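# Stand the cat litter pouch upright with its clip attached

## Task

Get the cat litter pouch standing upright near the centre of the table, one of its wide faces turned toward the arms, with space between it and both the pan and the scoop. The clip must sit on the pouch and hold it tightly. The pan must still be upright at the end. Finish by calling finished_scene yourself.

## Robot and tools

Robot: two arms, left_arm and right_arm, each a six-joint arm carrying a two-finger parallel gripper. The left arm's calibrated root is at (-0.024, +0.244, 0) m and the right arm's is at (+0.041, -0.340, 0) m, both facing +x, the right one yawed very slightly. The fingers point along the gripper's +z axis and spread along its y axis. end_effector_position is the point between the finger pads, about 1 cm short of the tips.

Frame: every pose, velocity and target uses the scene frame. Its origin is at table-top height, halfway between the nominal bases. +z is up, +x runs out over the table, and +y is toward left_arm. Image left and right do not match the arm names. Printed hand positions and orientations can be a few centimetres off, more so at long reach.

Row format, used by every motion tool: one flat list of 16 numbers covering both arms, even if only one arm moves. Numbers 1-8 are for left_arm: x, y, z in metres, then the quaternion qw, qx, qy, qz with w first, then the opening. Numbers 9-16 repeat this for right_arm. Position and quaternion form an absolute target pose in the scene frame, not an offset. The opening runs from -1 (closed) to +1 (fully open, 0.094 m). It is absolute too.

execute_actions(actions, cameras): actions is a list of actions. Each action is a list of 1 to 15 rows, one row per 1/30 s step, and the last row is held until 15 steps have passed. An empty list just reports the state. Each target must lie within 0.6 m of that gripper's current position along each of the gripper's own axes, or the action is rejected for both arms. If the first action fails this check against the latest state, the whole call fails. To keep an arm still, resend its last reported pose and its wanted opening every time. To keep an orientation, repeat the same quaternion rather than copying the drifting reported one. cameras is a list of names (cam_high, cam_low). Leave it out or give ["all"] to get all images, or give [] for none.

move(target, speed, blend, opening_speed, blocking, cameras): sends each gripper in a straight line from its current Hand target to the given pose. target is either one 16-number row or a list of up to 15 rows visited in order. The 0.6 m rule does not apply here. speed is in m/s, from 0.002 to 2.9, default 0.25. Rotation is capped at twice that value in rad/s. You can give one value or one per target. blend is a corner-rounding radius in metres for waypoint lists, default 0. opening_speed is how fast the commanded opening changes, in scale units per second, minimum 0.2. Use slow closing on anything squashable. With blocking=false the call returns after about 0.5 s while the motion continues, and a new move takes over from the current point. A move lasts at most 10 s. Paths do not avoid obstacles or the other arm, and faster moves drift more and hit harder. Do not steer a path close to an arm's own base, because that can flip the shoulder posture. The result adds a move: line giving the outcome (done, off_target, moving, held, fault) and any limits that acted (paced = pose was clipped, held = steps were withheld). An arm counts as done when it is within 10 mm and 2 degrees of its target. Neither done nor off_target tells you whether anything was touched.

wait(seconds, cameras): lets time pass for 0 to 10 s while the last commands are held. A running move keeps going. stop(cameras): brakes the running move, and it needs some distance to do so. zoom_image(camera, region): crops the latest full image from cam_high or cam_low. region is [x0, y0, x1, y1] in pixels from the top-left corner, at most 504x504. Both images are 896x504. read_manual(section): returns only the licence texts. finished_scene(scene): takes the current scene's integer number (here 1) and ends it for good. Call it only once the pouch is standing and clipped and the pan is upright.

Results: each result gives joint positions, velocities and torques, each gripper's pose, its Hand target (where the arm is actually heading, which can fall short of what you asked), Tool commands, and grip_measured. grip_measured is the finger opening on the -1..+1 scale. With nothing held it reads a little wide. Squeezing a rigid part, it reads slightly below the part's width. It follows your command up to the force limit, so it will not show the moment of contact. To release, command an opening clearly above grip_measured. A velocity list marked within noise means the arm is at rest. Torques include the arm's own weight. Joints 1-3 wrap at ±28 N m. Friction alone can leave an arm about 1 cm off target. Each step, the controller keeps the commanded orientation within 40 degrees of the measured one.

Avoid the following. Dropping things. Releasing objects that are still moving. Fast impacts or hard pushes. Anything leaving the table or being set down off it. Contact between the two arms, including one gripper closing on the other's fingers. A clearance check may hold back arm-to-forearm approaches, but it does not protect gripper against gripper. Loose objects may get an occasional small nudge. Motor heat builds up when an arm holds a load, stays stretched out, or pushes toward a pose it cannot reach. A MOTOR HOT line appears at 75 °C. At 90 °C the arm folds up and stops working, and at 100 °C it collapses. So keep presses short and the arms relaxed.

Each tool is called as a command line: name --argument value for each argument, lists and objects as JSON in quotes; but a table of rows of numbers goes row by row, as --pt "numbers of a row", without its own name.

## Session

execute_actions --actions '[]'

zoom_image --camera "cam_high" --region '[360, 180, 600, 350]'

zoom_image --camera "cam_low" --region '[340, 150, 640, 310]'

Scene clock: 0.00 s.
left_arm: end_effector_position=(+0.3753, +0.2803, +0.1187) grip_measured=+1.000 end_effector_quat_wxyz=(+0.608, -0.085, +0.784, +0.097) | right_arm: end_effector_position=(+0.4303, -0.3612, +0.1128) grip_measured=+1.000 end_effector_quat_wxyz=(+0.600, +0.083, +0.792, -0.075)
Joint positions: left_arm=[-0.044 1.55 0.377 0.916 -0.3 -0.028 0.094] | right_arm=[0.05 1.509 0.343 0.881 0.291 0.063 0.094]
Joint velocities: within noise
Joint torques (N m): no reading
Motor temperatures (°C): left_arm=[28 29 33 30 28 30 28] | right_arm=[27 32 31 28 26 27 28]
Heat: left arm: 33 °C; right arm: 32 °C.
Hand target: left_arm +0.3767, +0.2804, +0.1227; +0.611, -0.087, +0.781, +0.096 | right_arm +0.4308, -0.3615, +0.1141; +0.600, +0.083, +0.792, -0.076
Tool commands: left_gripper/opening=+1.0 right_gripper/opening=+1.0

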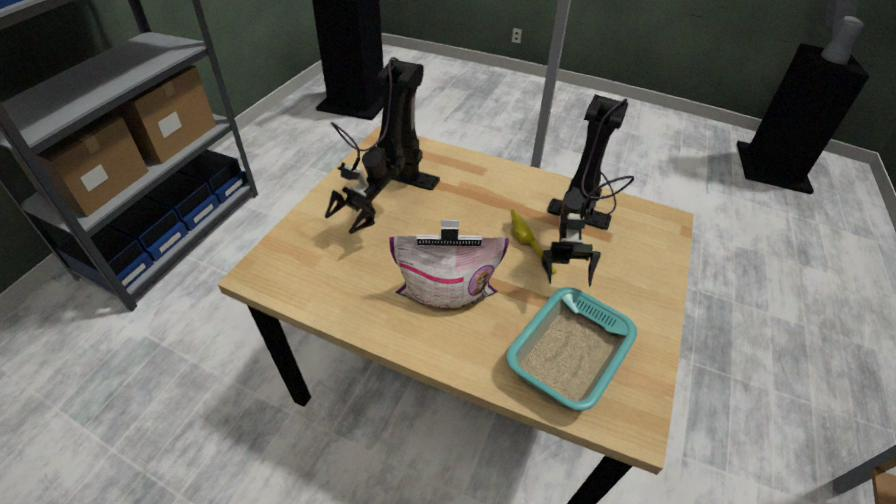

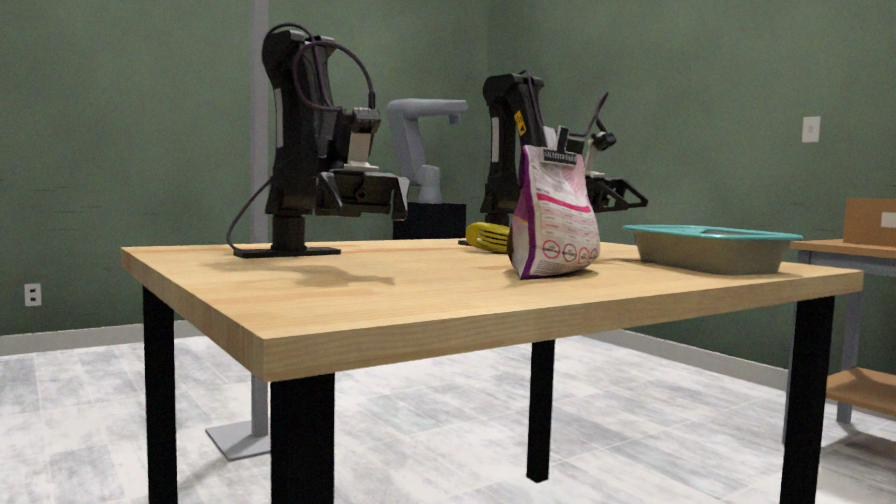

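Scaled by 2.100.

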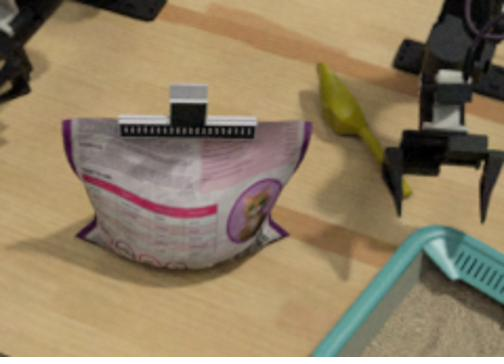

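Scaled by 1.680.

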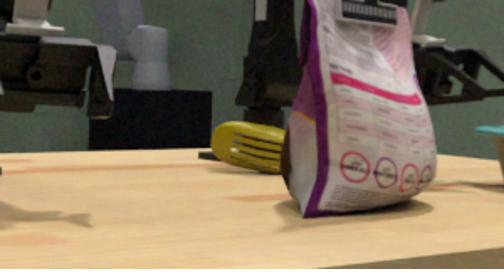

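move --pt "0.36 0.20 0.28 0.3219 0.4998 0.7770 -0.2070 -0.1 0.44 -0.26 0.28 0.1725 0.5011 0.8019 0.2761 0.1" --pt "0.397 0.148 0.262 0.3219 0.4998 0.7770 -0.2070 -0.1 0.485 -0.118 0.28 0.1725 0.5011 0.8019 0.2761 0.1" --speed 0.25 --blend '[0.03,0]'

zoom_image --camera "cam_high" --region '[370, 170, 550, 320]'

zoom_image --camera "cam_low" --region '[460, 80, 680, 280]'

Scene clock: 6.17 s.
left_arm: end_effector_position=(+0.3908, +0.1495, +0.2589) grip_measured=-0.099 end_effector_quat_wxyz=(+0.315, +0.499, +0.780, -0.208) | right_arm: end_effector_position=(+0.4820, -0.1148, +0.2825) grip_measured=+0.102 end_effector_quat_wxyz=(+0.170, +0.497, +0.801, +0.287)
Joint positions: left_arm=[0.05 1.893 1.991 -1.331 0.71 1.062 0.042] | right_arm=[0.442 1.926 2.135 -1.1 -0.011 1.579 0.052]
Joint velocities: within noise
Joint torques (N m): left_arm=[-0.18 -7.23 8.72 0.98 0.4 -0.06] | right_arm=[-0.27 -7.75 8.54 1.02 0.05 -0.02]
Motor temperatures (°C): left_arm=[28 30 35 31 28 30 28] | right_arm=[27 32 33 30 26 27 28]
Heat: left arm: 35 °C; right arm: 33 °C.
Hand target: left_arm +0.3969, +0.1481, +0.2620; +0.322, +0.500, +0.777, -0.207 | right_arm +0.4848, -0.1180, +0.2800; +0.173, +0.501, +0.802, +0.277
Off the commanded pose: left_arm 0.007 m, 1 deg | right_arm 0.005 m, 1 deg.
move: done

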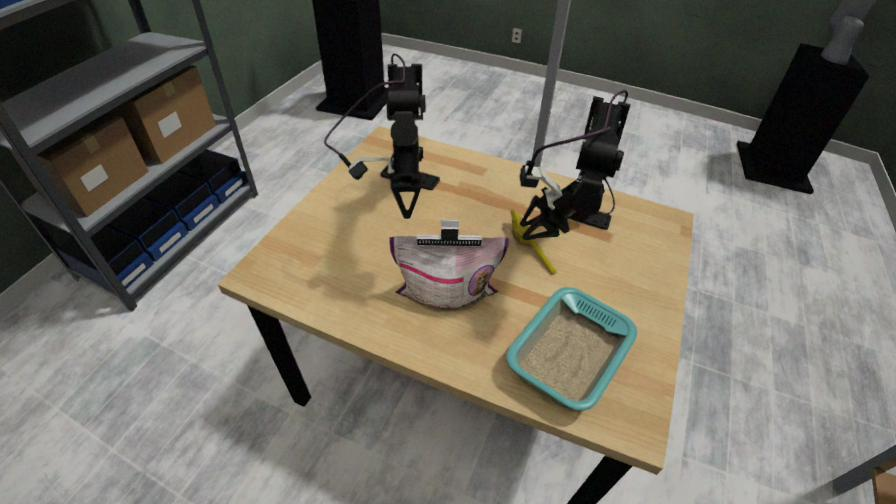

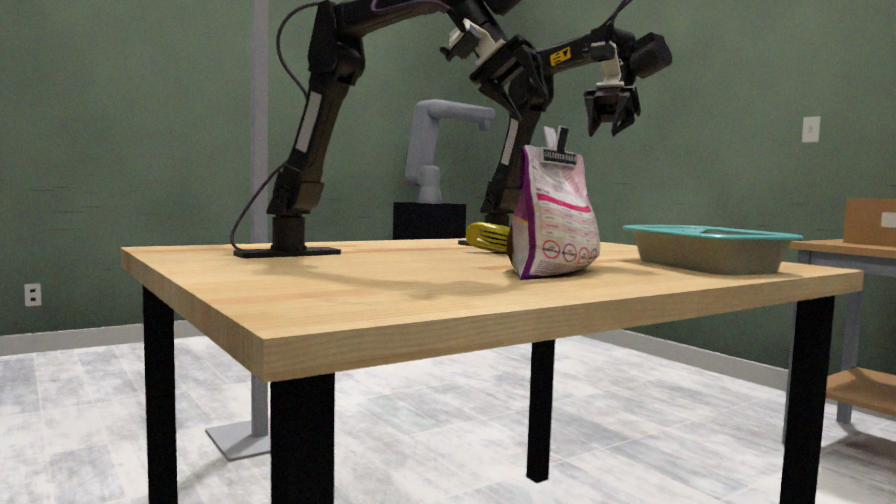

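Scaled by 2.800.

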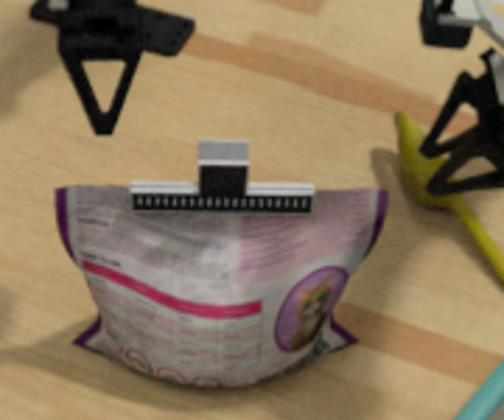

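Scaled by 2.291.

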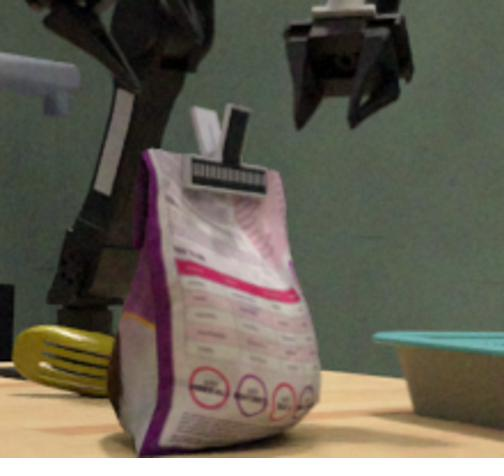

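execute_actions --actions '[]'

zoom_image --camera "cam_high" --region '[350, 150, 570, 350]'

Scene clock: 7.03 s.
left_arm: end_effector_position=(+0.3908, +0.1495, +0.2590) grip_measured=-0.099 end_effector_quat_wxyz=(+0.315, +0.499, +0.780, -0.208) | right_arm: end_effector_position=(+0.4819, -0.1149, +0.2824) grip_measured=+0.102 end_effector_quat_wxyz=(+0.170, +0.497, +0.801, +0.287)
Joint positions: left_arm=[0.05 1.893 1.991 -1.33 0.71 1.062 0.042] | right_arm=[0.442 1.926 2.135 -1.101 -0.01 1.579 0.052]
Joint velocities: within noise
Joint torques (N m): left_arm=[-0.12 -7.02 8.61 1.01 0.37 -0.08] | right_arm=[-0.27 -8.02 8.76 1.11 0.11 0]
Motor temperatures (°C): left_arm=[28 30 35 31 28 30 28] | right_arm=[27 32 33 30 26 27 28]
Heat: left arm: 35 °C; right arm: 33 °C.
Hand target: left_arm +0.3968, +0.1480, +0.2620; +0.322, +0.500, +0.777, -0.207 | right_arm +0.4849, -0.1180, +0.2800; +0.173, +0.501, +0.802, +0.277
Tool commands: left_gripper/opening=-0.1 right_gripper/opening=+0.1
Off the commanded pose: left_arm 0.007 m, 1 deg | right_arm 0.005 m, 1 deg.

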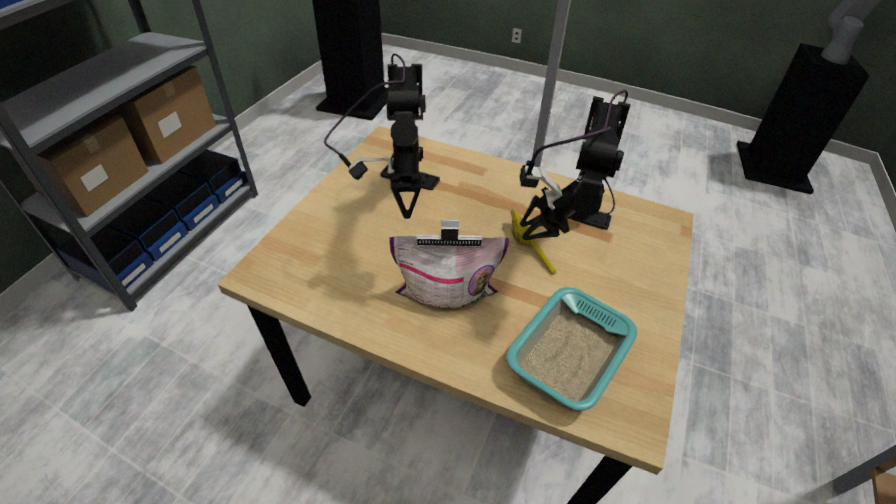

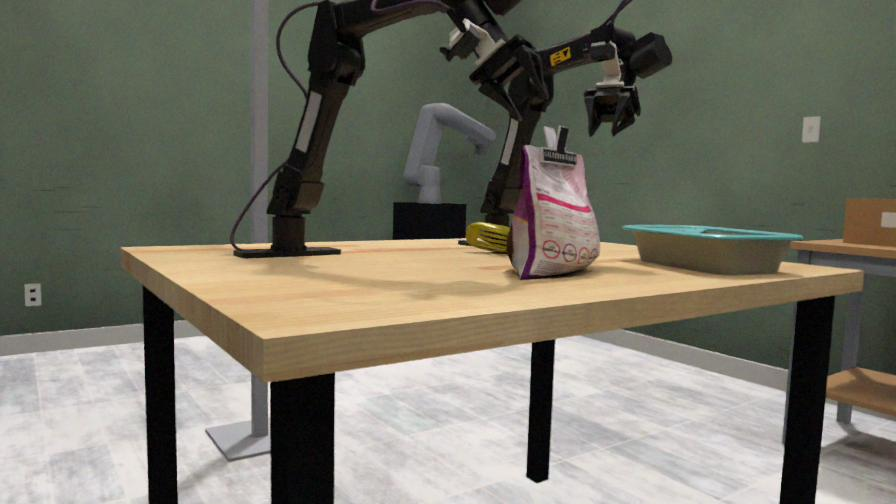

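Scaled by 2.291.

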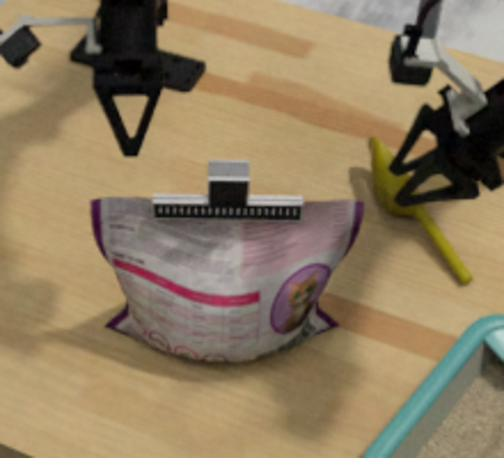

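move --target '[0.397,0.148,0.262,0.3219,0.4998,0.7770,-0.2070,-0.1,0.500,-0.124,0.258,0.1725,0.5011,0.8019,0.2761,0.1]' --speed 0.06

zoom_image --camera "cam_high" --region '[360, 170, 540, 290]'

zoom_image --camera "cam_low" --region '[430, 20, 690, 290]'

Scene clock: 8.90 s.
left_arm: end_effector_position=(+0.3909, +0.1495, +0.2590) grip_measured=-0.099 end_effector_quat_wxyz=(+0.315, +0.499, +0.780, -0.208) | right_arm: end_effector_position=(+0.4971, -0.1213, +0.2723) grip_measured=+0.102 end_effector_quat_wxyz=(+0.177, +0.501, +0.796, +0.290)
Joint positions: left_arm=[0.05 1.893 1.991 -1.33 0.71 1.062 0.042] | right_arm=[0.415 1.937 2.097 -1.037 -0.015 1.567 0.052]
Joint velocities: within noise
Joint torques (N m): left_arm=[-0.2 -6.99 8.58 1.05 0.45 -0.05] | right_arm=[-0.62 -8.4 5.35 1.36 -0.03 -0.16]
Motor temperatures (°C): left_arm=[28 31 35 31 28 30 28] | right_arm=[27 33 33 30 26 27 28]
Heat: left arm: 35 °C; right arm: 33 °C.
Hand target: left_arm +0.3968, +0.1480, +0.2620; +0.322, +0.500, +0.777, -0.207 | right_arm +0.4997, -0.1241, +0.2580; +0.172, +0.501, +0.802, +0.276
Off the commanded pose: left_arm 0.007 m, 1 deg | right_arm 0.015 m, 2 deg.
move: off_target (right_arm)

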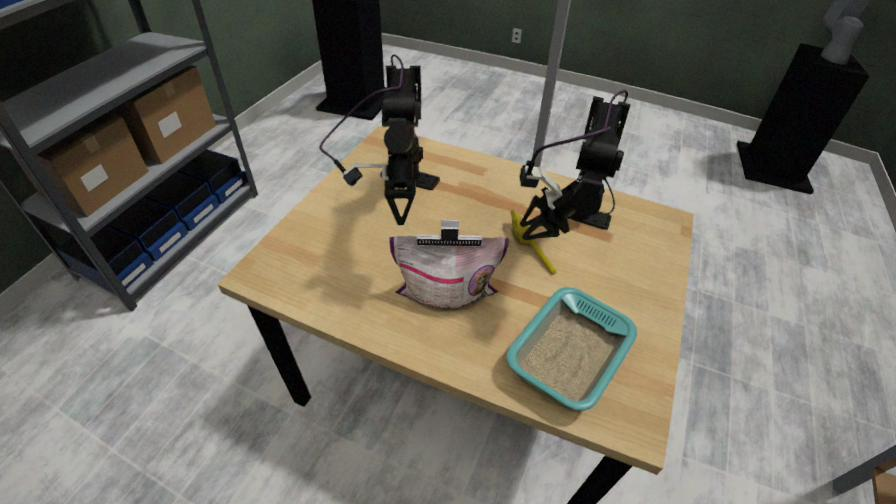

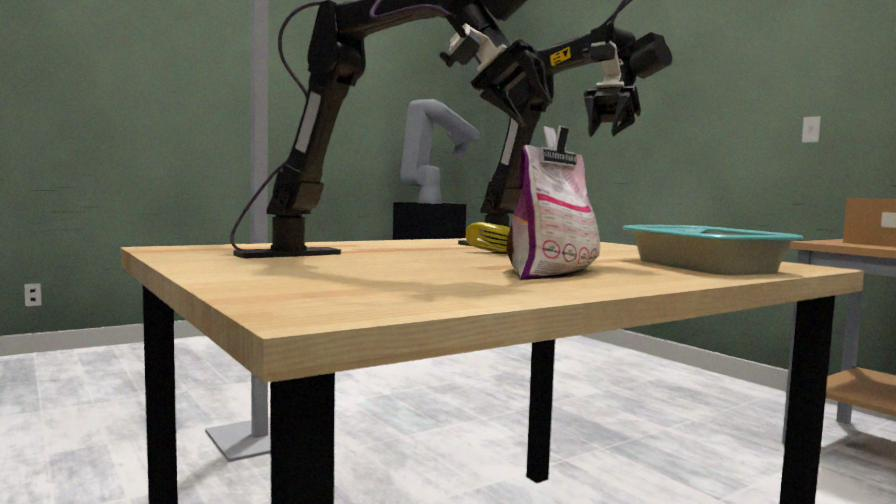

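Scaled by 2.800.

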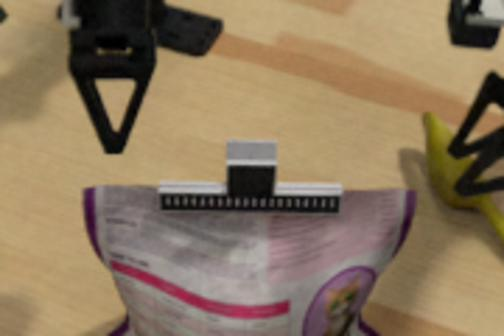

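Scaled by 1.867.

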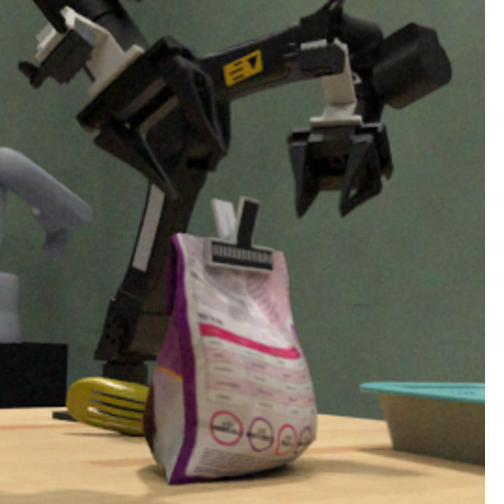

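move --target '[0.397,0.148,0.262,0.3219,0.4998,0.7770,-0.2070,-0.1,0.481,-0.128,0.235,0.1725,0.5011,0.8019,0.2761,0.1]' --speed 0.06

zoom_image --camera "cam_high" --region '[360, 170, 540, 290]'

zoom_image --camera "cam_low" --region '[460, 60, 640, 190]'

Scene clock: 12.03 s.
left_arm: end_effector_position=(+0.3910, +0.1495, +0.2590) grip_measured=-0.099 end_effector_quat_wxyz=(+0.315, +0.499, +0.780, -0.208) | right_arm: end_effector_position=(+0.4864, -0.1263, +0.2317) grip_measured=+0.102 end_effector_quat_wxyz=(+0.168, +0.504, +0.801, +0.276)
Joint positions: left_arm=[0.05 1.893 1.991 -1.329 0.71 1.062 0.042] | right_arm=[0.415 1.864 1.852 -0.901 -0.015 1.567 0.052]
Joint velocities: within noise
Joint torques (N m): left_arm=[-0.25 -7.09 8.88 1.04 0.42 -0.09] | right_arm=[0.34 -11.28 5.05 1.22 0.02 -0.09]
Motor temperatures (°C): left_arm=[28 31 36 31 28 30 28] | right_arm=[27 34 33 31 26 27 28]
Heat: left arm: 36 °C; right arm: 34 °C.
Hand target: left_arm +0.3968, +0.1480, +0.2620; +0.322, +0.500, +0.777, -0.207 | right_arm +0.4811, -0.1280, +0.2349; +0.172, +0.501, +0.802, +0.276
Off the commanded pose: left_arm 0.007 m, 1 deg | right_arm 0.007 m, 1 deg.
move: done

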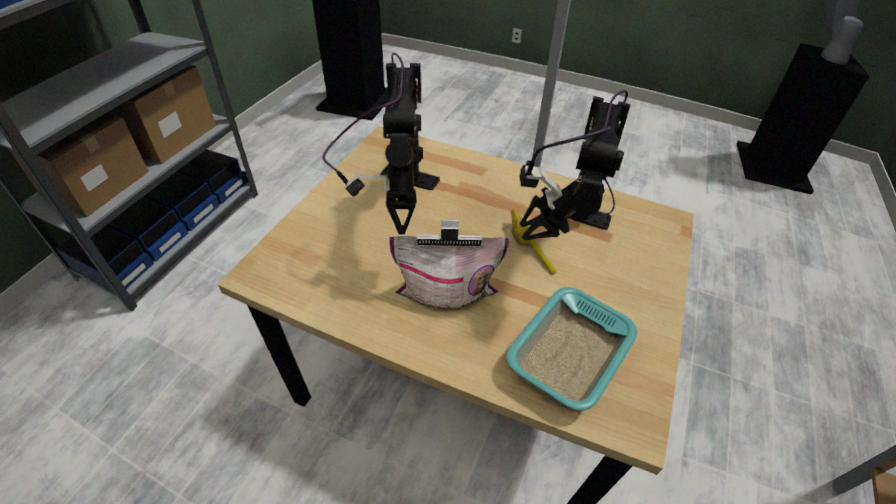

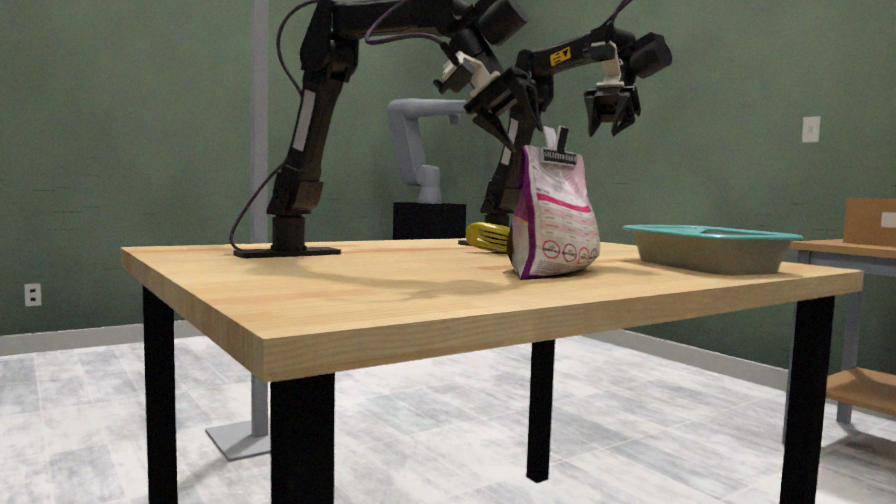

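Scaled by 2.800.

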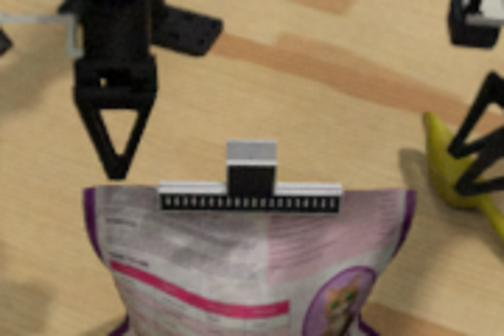

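Scaled by 2.800.

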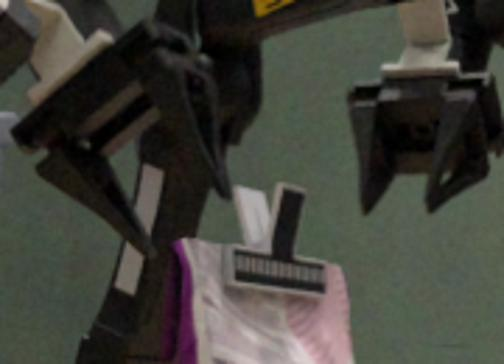

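move --target '[0.397,0.148,0.262,0.3219,0.4998,0.7770,-0.2070,-0.1,0.477,-0.126,0.207,0.1725,0.5011,0.8019,0.2761,0.1]' --speed 0.05

zoom_image --camera "cam_high" --region '[360, 170, 540, 290]'

zoom_image --camera "cam_low" --region '[460, 60, 640, 190]'

Scene clock: 13.47 s.
left_arm: end_effector_position=(+0.3910, +0.1495, +0.2590) grip_measured=-0.099 end_effector_quat_wxyz=(+0.315, +0.499, +0.780, -0.208) | right_arm: end_effector_position=(+0.4825, -0.1246, +0.2012) grip_measured=+0.102 end_effector_quat_wxyz=(+0.165, +0.503, +0.802, +0.275)
Joint positions: left_arm=[0.05 1.893 1.991 -1.329 0.71 1.062 0.042] | right_arm=[0.422 1.837 1.698 -0.779 -0.015 1.572 0.052]
Joint velocities: within noise
Joint torques (N m): left_arm=[-0.13 -7.32 8.9 0.99 0.41 -0.04] | right_arm=[0.9 -11.54 5.5 1.29 0.11 -0.04]
Motor temperatures (°C): left_arm=[28 31 36 31 28 30 28] | right_arm=[27 35 33 31 26 27 28]
Heat: left arm: 36 °C; right arm: 35 °C.
Hand target: left_arm +0.3968, +0.1480, +0.2620; +0.322, +0.500, +0.777, -0.207 | right_arm +0.4771, -0.1259, +0.2070; +0.172, +0.501, +0.802, +0.276
Off the commanded pose: left_arm 0.007 m, 1 deg | right_arm 0.008 m, 1 deg.
move: done

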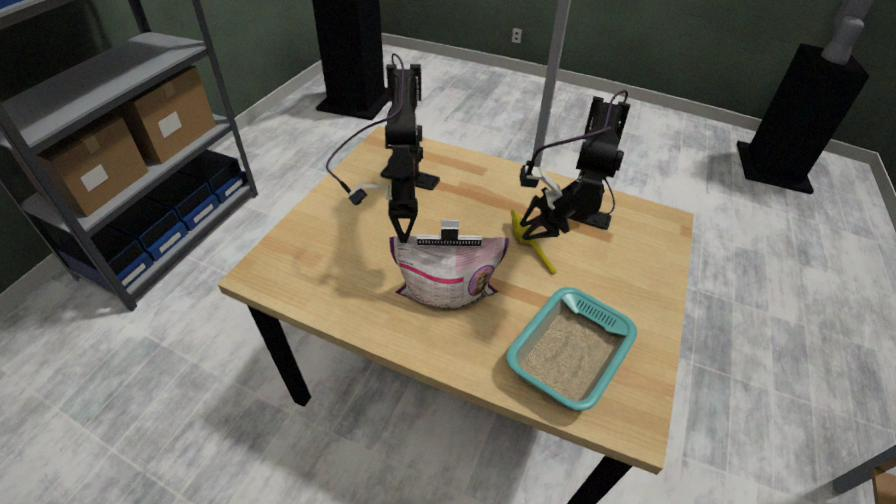

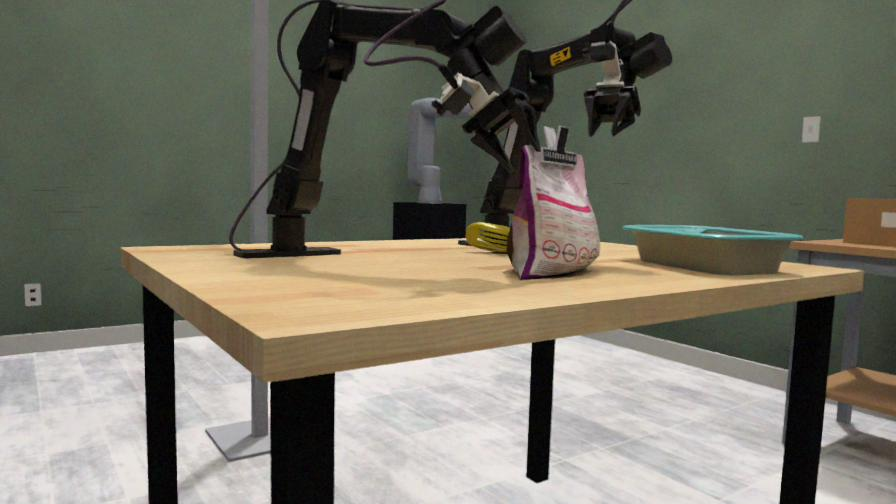

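Scaled by 2.800.

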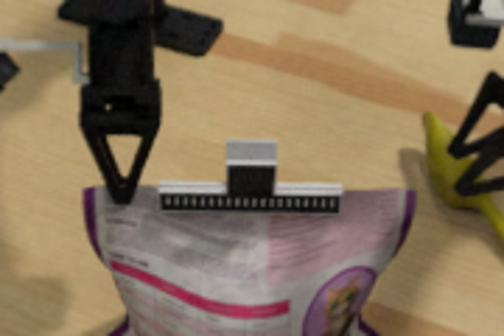

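Scaled by 2.800.

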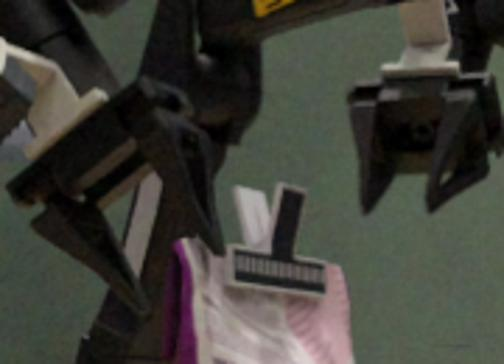

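zoom_image --camera "cam_high" --region '[480, 180, 600, 260]'

zoom_image --camera "cam_low" --region '[540, 70, 660, 180]'

Scaled by 4.200.

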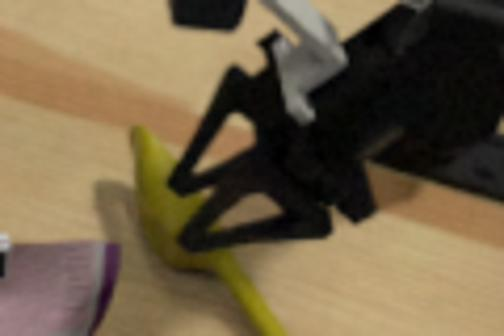

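Scaled by 4.200.

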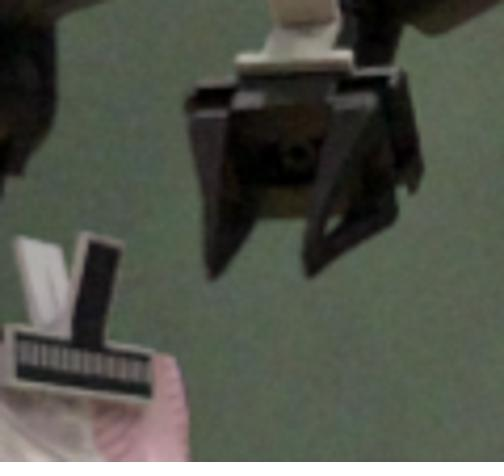

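move --target '[0.385,0.109,0.236,0.3219,0.4998,0.7770,-0.2070,-0.1,0.477,-0.126,0.207,0.1725,0.5011,0.8019,0.2761,0.1]' --speed 0.06

zoom_image --camera "cam_high" --region '[460, 190, 580, 270]'

zoom_image --camera "cam_low" --region '[500, 70, 650, 200]'

Scene clock: 17.67 s.
left_arm: end_effector_position=(+0.3898, +0.1106, +0.2250) grip_measured=-0.099 end_effector_quat_wxyz=(+0.309, +0.498, +0.782, -0.211) | right_arm: end_effector_position=(+0.4826, -0.1246, +0.2014) grip_measured=+0.102 end_effector_quat_wxyz=(+0.165, +0.503, +0.802, +0.275)
Joint positions: left_arm=[-0.057 1.837 1.774 -1.101 0.67 0.934 0.042] | right_arm=[0.422 1.837 1.698 -0.778 -0.015 1.572 0.052]
Joint velocities: within noise
Joint torques (N m): left_arm=[-0.02 -11.17 5.72 1.12 0.41 -0.08] | right_arm=[0.84 -11.52 5.31 1.27 0.11 -0.04]
Motor temperatures (°C): left_arm=[28 32 37 31 28 30 28] | right_arm=[27 37 33 31 26 27 28]
Heat: left arm: 37 °C; right arm: 37 °C.
Hand target: left_arm +0.3850, +0.1089, +0.2358; +0.322, +0.500, +0.777, -0.207 | right_arm +0.4771, -0.1259, +0.2070; +0.172, +0.501, +0.802, +0.276
Off the commanded pose: left_arm 0.012 m, 2 deg | right_arm 0.008 m, 1 deg.
move: off_target (left_arm)

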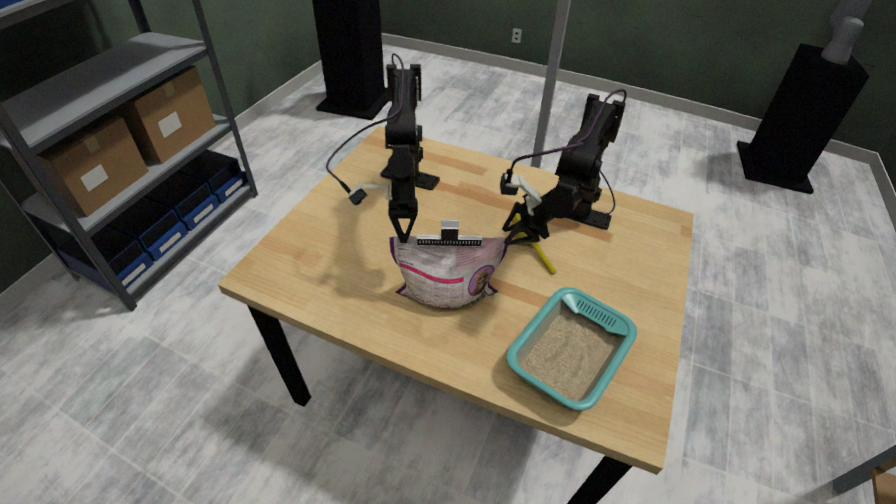

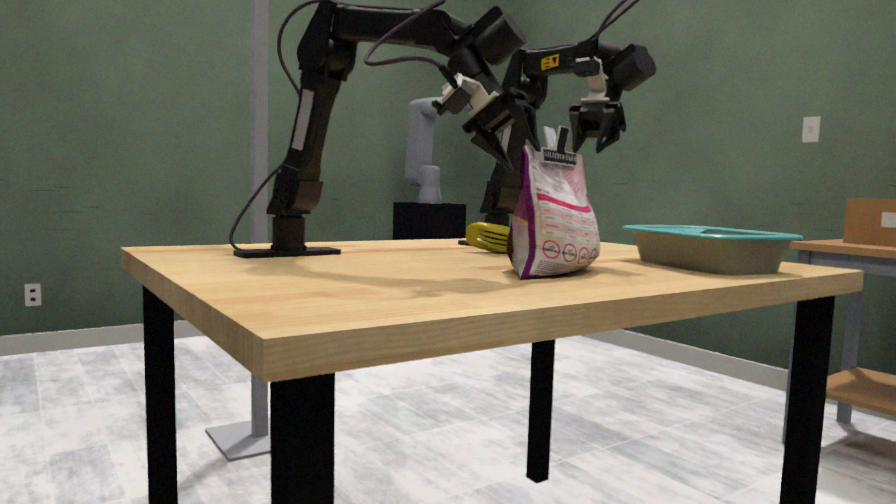

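Scaled by 4.200.

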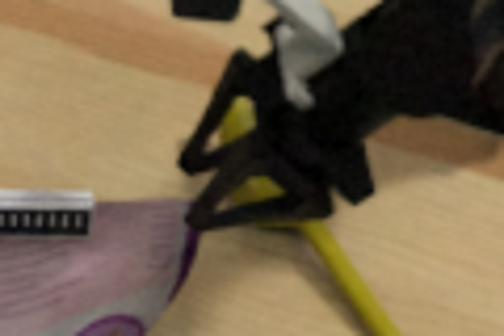

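Scaled by 3.360.

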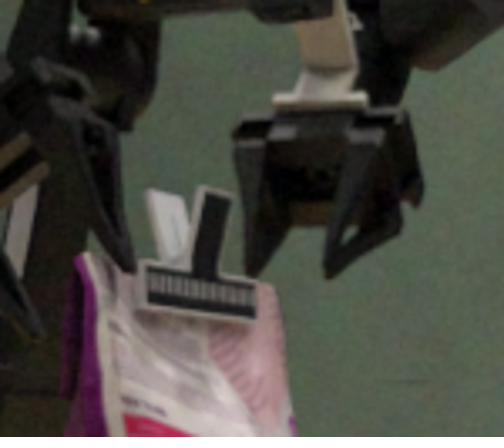

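move --target '[0.391,0.079,0.206,0.3219,0.4998,0.7770,-0.2070,-0.1,0.477,-0.126,0.207,0.1725,0.5011,0.8019,0.2761,0.1]' --speed 0.05

zoom_image --camera "cam_high" --region '[460, 190, 580, 270]'

zoom_image --camera "cam_low" --region '[500, 70, 650, 200]'

Scene clock: 19.43 s.
left_arm: end_effector_position=(+0.3949, +0.0809, +0.1972) grip_measured=-0.099 end_effector_quat_wxyz=(+0.312, +0.498, +0.782, -0.208) | right_arm: end_effector_position=(+0.4827, -0.1245, +0.2014) grip_measured=+0.102 end_effector_quat_wxyz=(+0.165, +0.503, +0.802, +0.275)
Joint positions: left_arm=[-0.137 1.835 1.652 -0.92 0.634 0.842 0.042] | right_arm=[0.422 1.837 1.698 -0.778 -0.015 1.572 0.052]
Joint velocities: within noise
Joint torques (N m): left_arm=[-0.24 -10.7 5.97 1.22 0.34 -0.07] | right_arm=[0.58 -11.37 5.61 1.24 0.1 -0.03]
Motor temperatures (°C): left_arm=[28 32 36 31 28 30 28] | right_arm=[27 38 33 31 26 27 28]
Heat: left arm: 36 °C; right arm: 38 °C.
Hand target: left_arm +0.3910, +0.0791, +0.2059; +0.322, +0.500, +0.777, -0.207 | right_arm +0.4771, -0.1259, +0.2070; +0.172, +0.501, +0.802, +0.276
Off the commanded pose: left_arm 0.010 m, 1 deg | right_arm 0.008 m, 1 deg.
move: done

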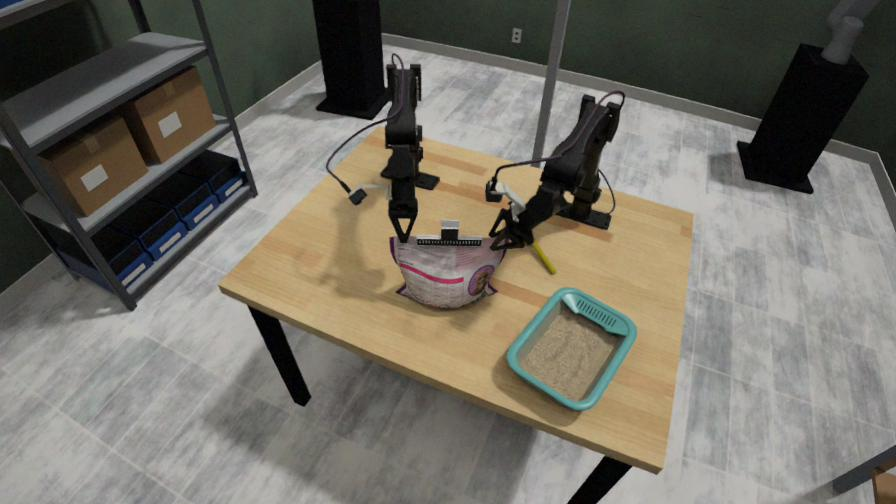

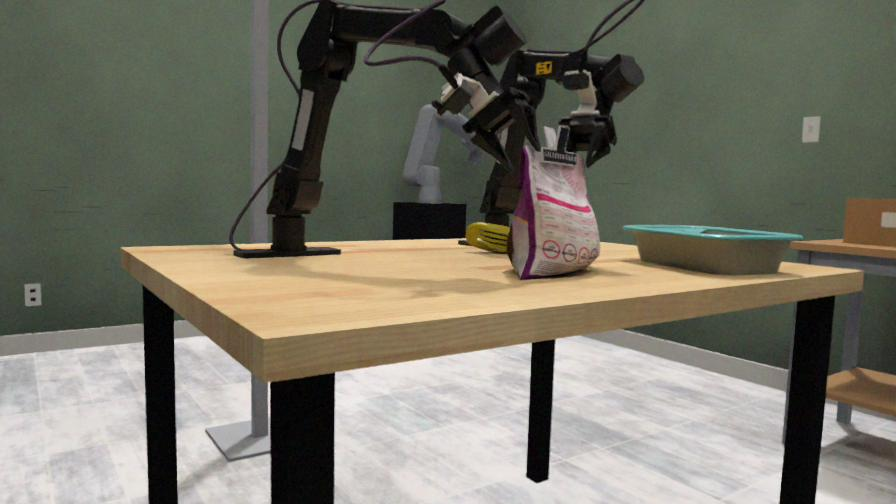

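Scaled by 4.200.

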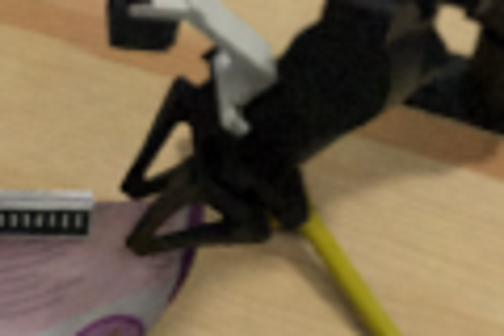

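Scaled by 3.360.

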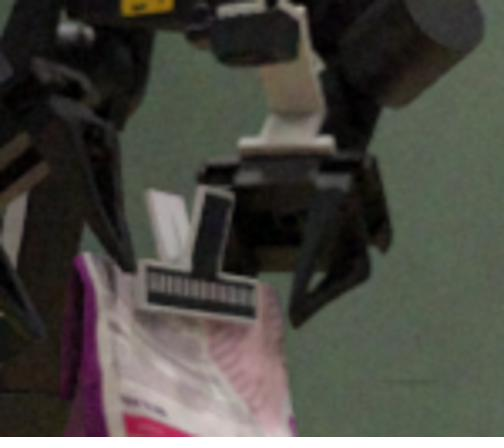

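move --target '[0.391,0.079,0.206,0.3219,0.4998,0.7770,-0.2070,-1,0.477,-0.126,0.207,0.1725,0.5011,0.8019,0.2761,-1]' --speed 0.05 --opening_speed 0.5

zoom_image --camera "cam_high" --region '[370, 180, 550, 300]'

zoom_image --camera "cam_low" --region '[480, 70, 650, 200]'

Scene clock: 22.03 s.
left_arm: end_effector_position=(+0.3959, +0.0812, +0.1973) grip_measured=-0.986 end_effector_quat_wxyz=(+0.313, +0.498, +0.782, -0.206) | right_arm: end_effector_position=(+0.4846, -0.1239, +0.2042) grip_measured=-0.984 end_effector_quat_wxyz=(+0.169, +0.503, +0.800, +0.280)
Joint positions: left_arm=[-0.137 1.835 1.652 -0.916 0.631 0.842 0.001] | right_arm=[0.422 1.835 1.698 -0.767 -0.013 1.573 0.001]
Joint velocities: within noise
Joint torques (N m): left_arm=[-0.31 -10.82 6.02 1.18 0.37 -0.03] | right_arm=[0.32 -11.4 5.22 1.15 0.11 -0.06]
Motor temperatures (°C): left_arm=[28 33 36 31 28 30 28] | right_arm=[27 39 33 32 26 27 28]
Heat: left arm: 36 °C; right arm: 39 °C.
Hand target: left_arm +0.3911, +0.0791, +0.2059; +0.322, +0.500, +0.777, -0.207 | right_arm +0.4772, -0.1259, +0.2070; +0.172, +0.501, +0.802, +0.276
Off the commanded pose: left_arm 0.010 m, 1 deg | right_arm 0.008 m, 1 deg.
move: done

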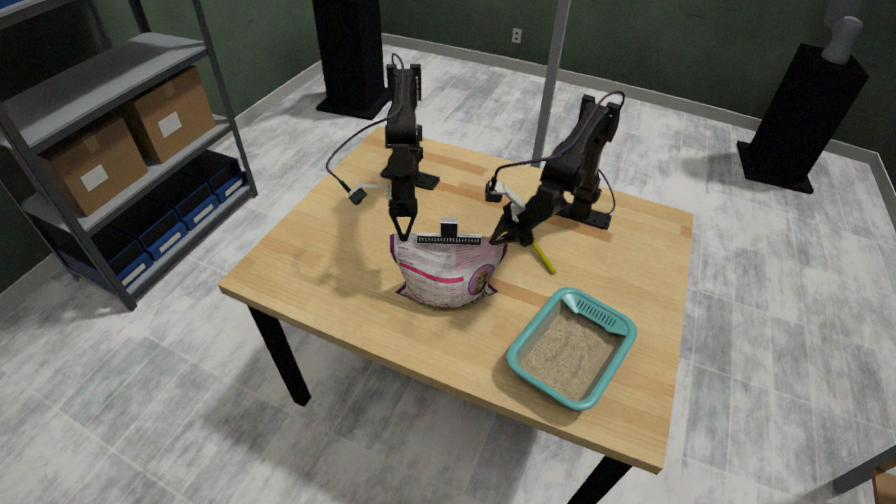

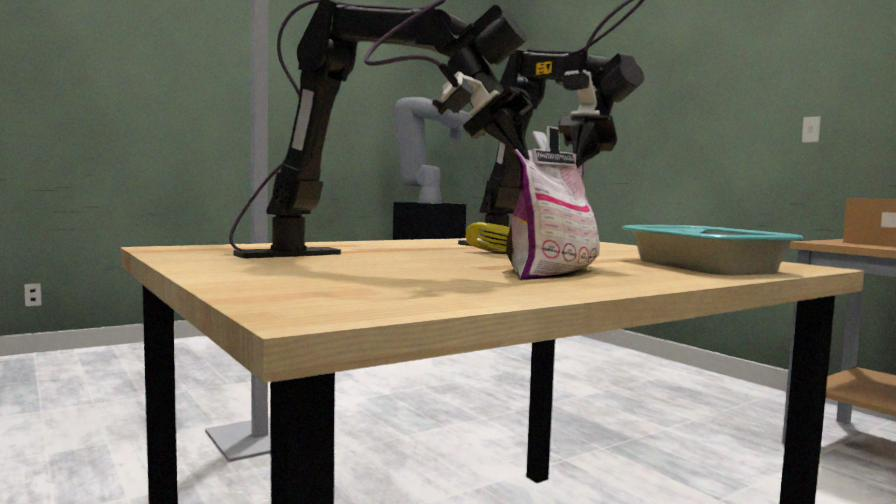

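Scaled by 2.800.

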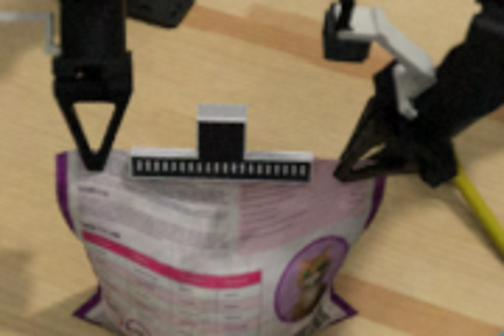

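Scaled by 2.965.

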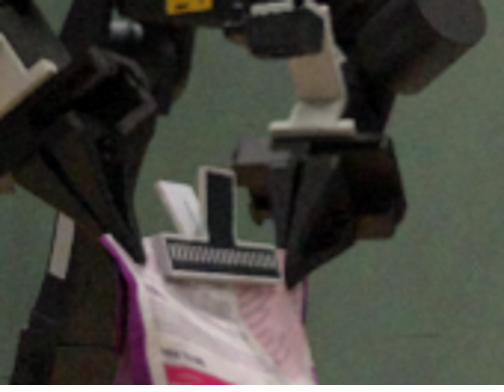

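move --target '[0.397,0.080,0.268,0.3219,0.4998,0.7770,-0.2070,-1,0.483,-0.126,0.272,0.1725,0.5011,0.8019,0.2761,-1]' --speed 0.05

zoom_image --camera "cam_low" --region '[450, 70, 670, 300]'

Scene clock: 25.43 s.
left_arm: end_effector_position=(+0.3873, +0.0838, +0.2421) grip_measured=-0.986 end_effector_quat_wxyz=(+0.282, +0.495, +0.796, -0.207) | right_arm: end_effector_position=(+0.4632, -0.1284, +0.2389) grip_measured=-0.984 end_effector_quat_wxyz=(+0.130, +0.509, +0.818, +0.235)
Joint positions: left_arm=[-0.143 1.886 1.934 -1.21 0.603 0.842 0.001] | right_arm=[0.426 1.902 1.999 -1.125 -0.031 1.573 0.001]
Joint velocities: within noise
Joint torques (N m): left_arm=[0.69 -8.95 11.37 1.35 0.73 0.07] | right_arm=[-0.32 -10.26 11.28 1.63 0.22 -0.04]
Motor temperatures (°C): left_arm=[28 34 37 31 28 30 28] | right_arm=[27 39 34 32 26 27 28]
Heat: left arm: 37 °C; right arm: 39 °C.
Hand target: left_arm +0.3953, +0.0806, +0.2681; +0.322, +0.500, +0.777, -0.206 | right_arm +0.4800, -0.1272, +0.2728; +0.172, +0.502, +0.801, +0.276
Off the commanded pose: left_arm 0.028 m, 5 deg | right_arm 0.039 m, 7 deg.
move: off_target (left_arm, right_arm)

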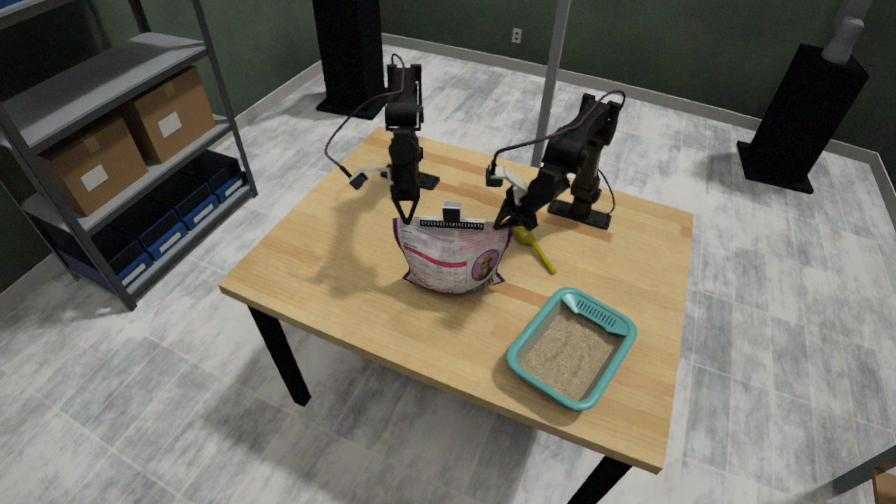

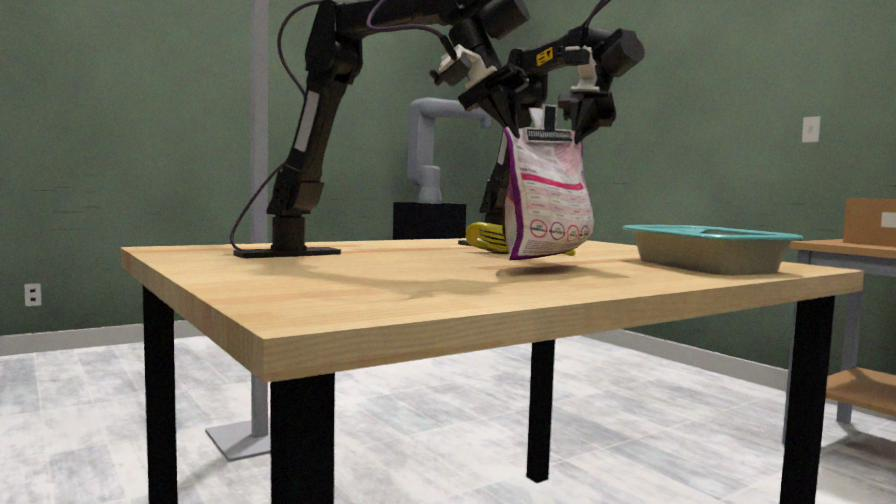

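Scaled by 2.191.

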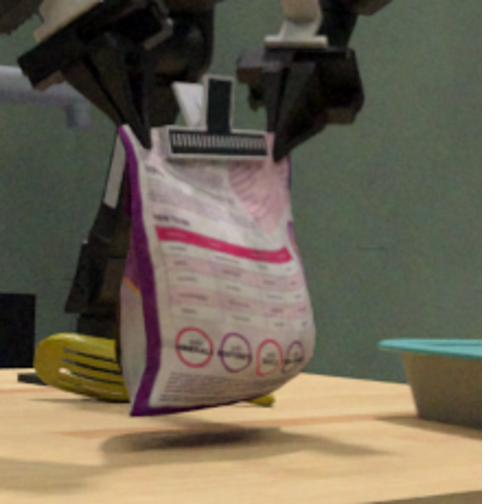

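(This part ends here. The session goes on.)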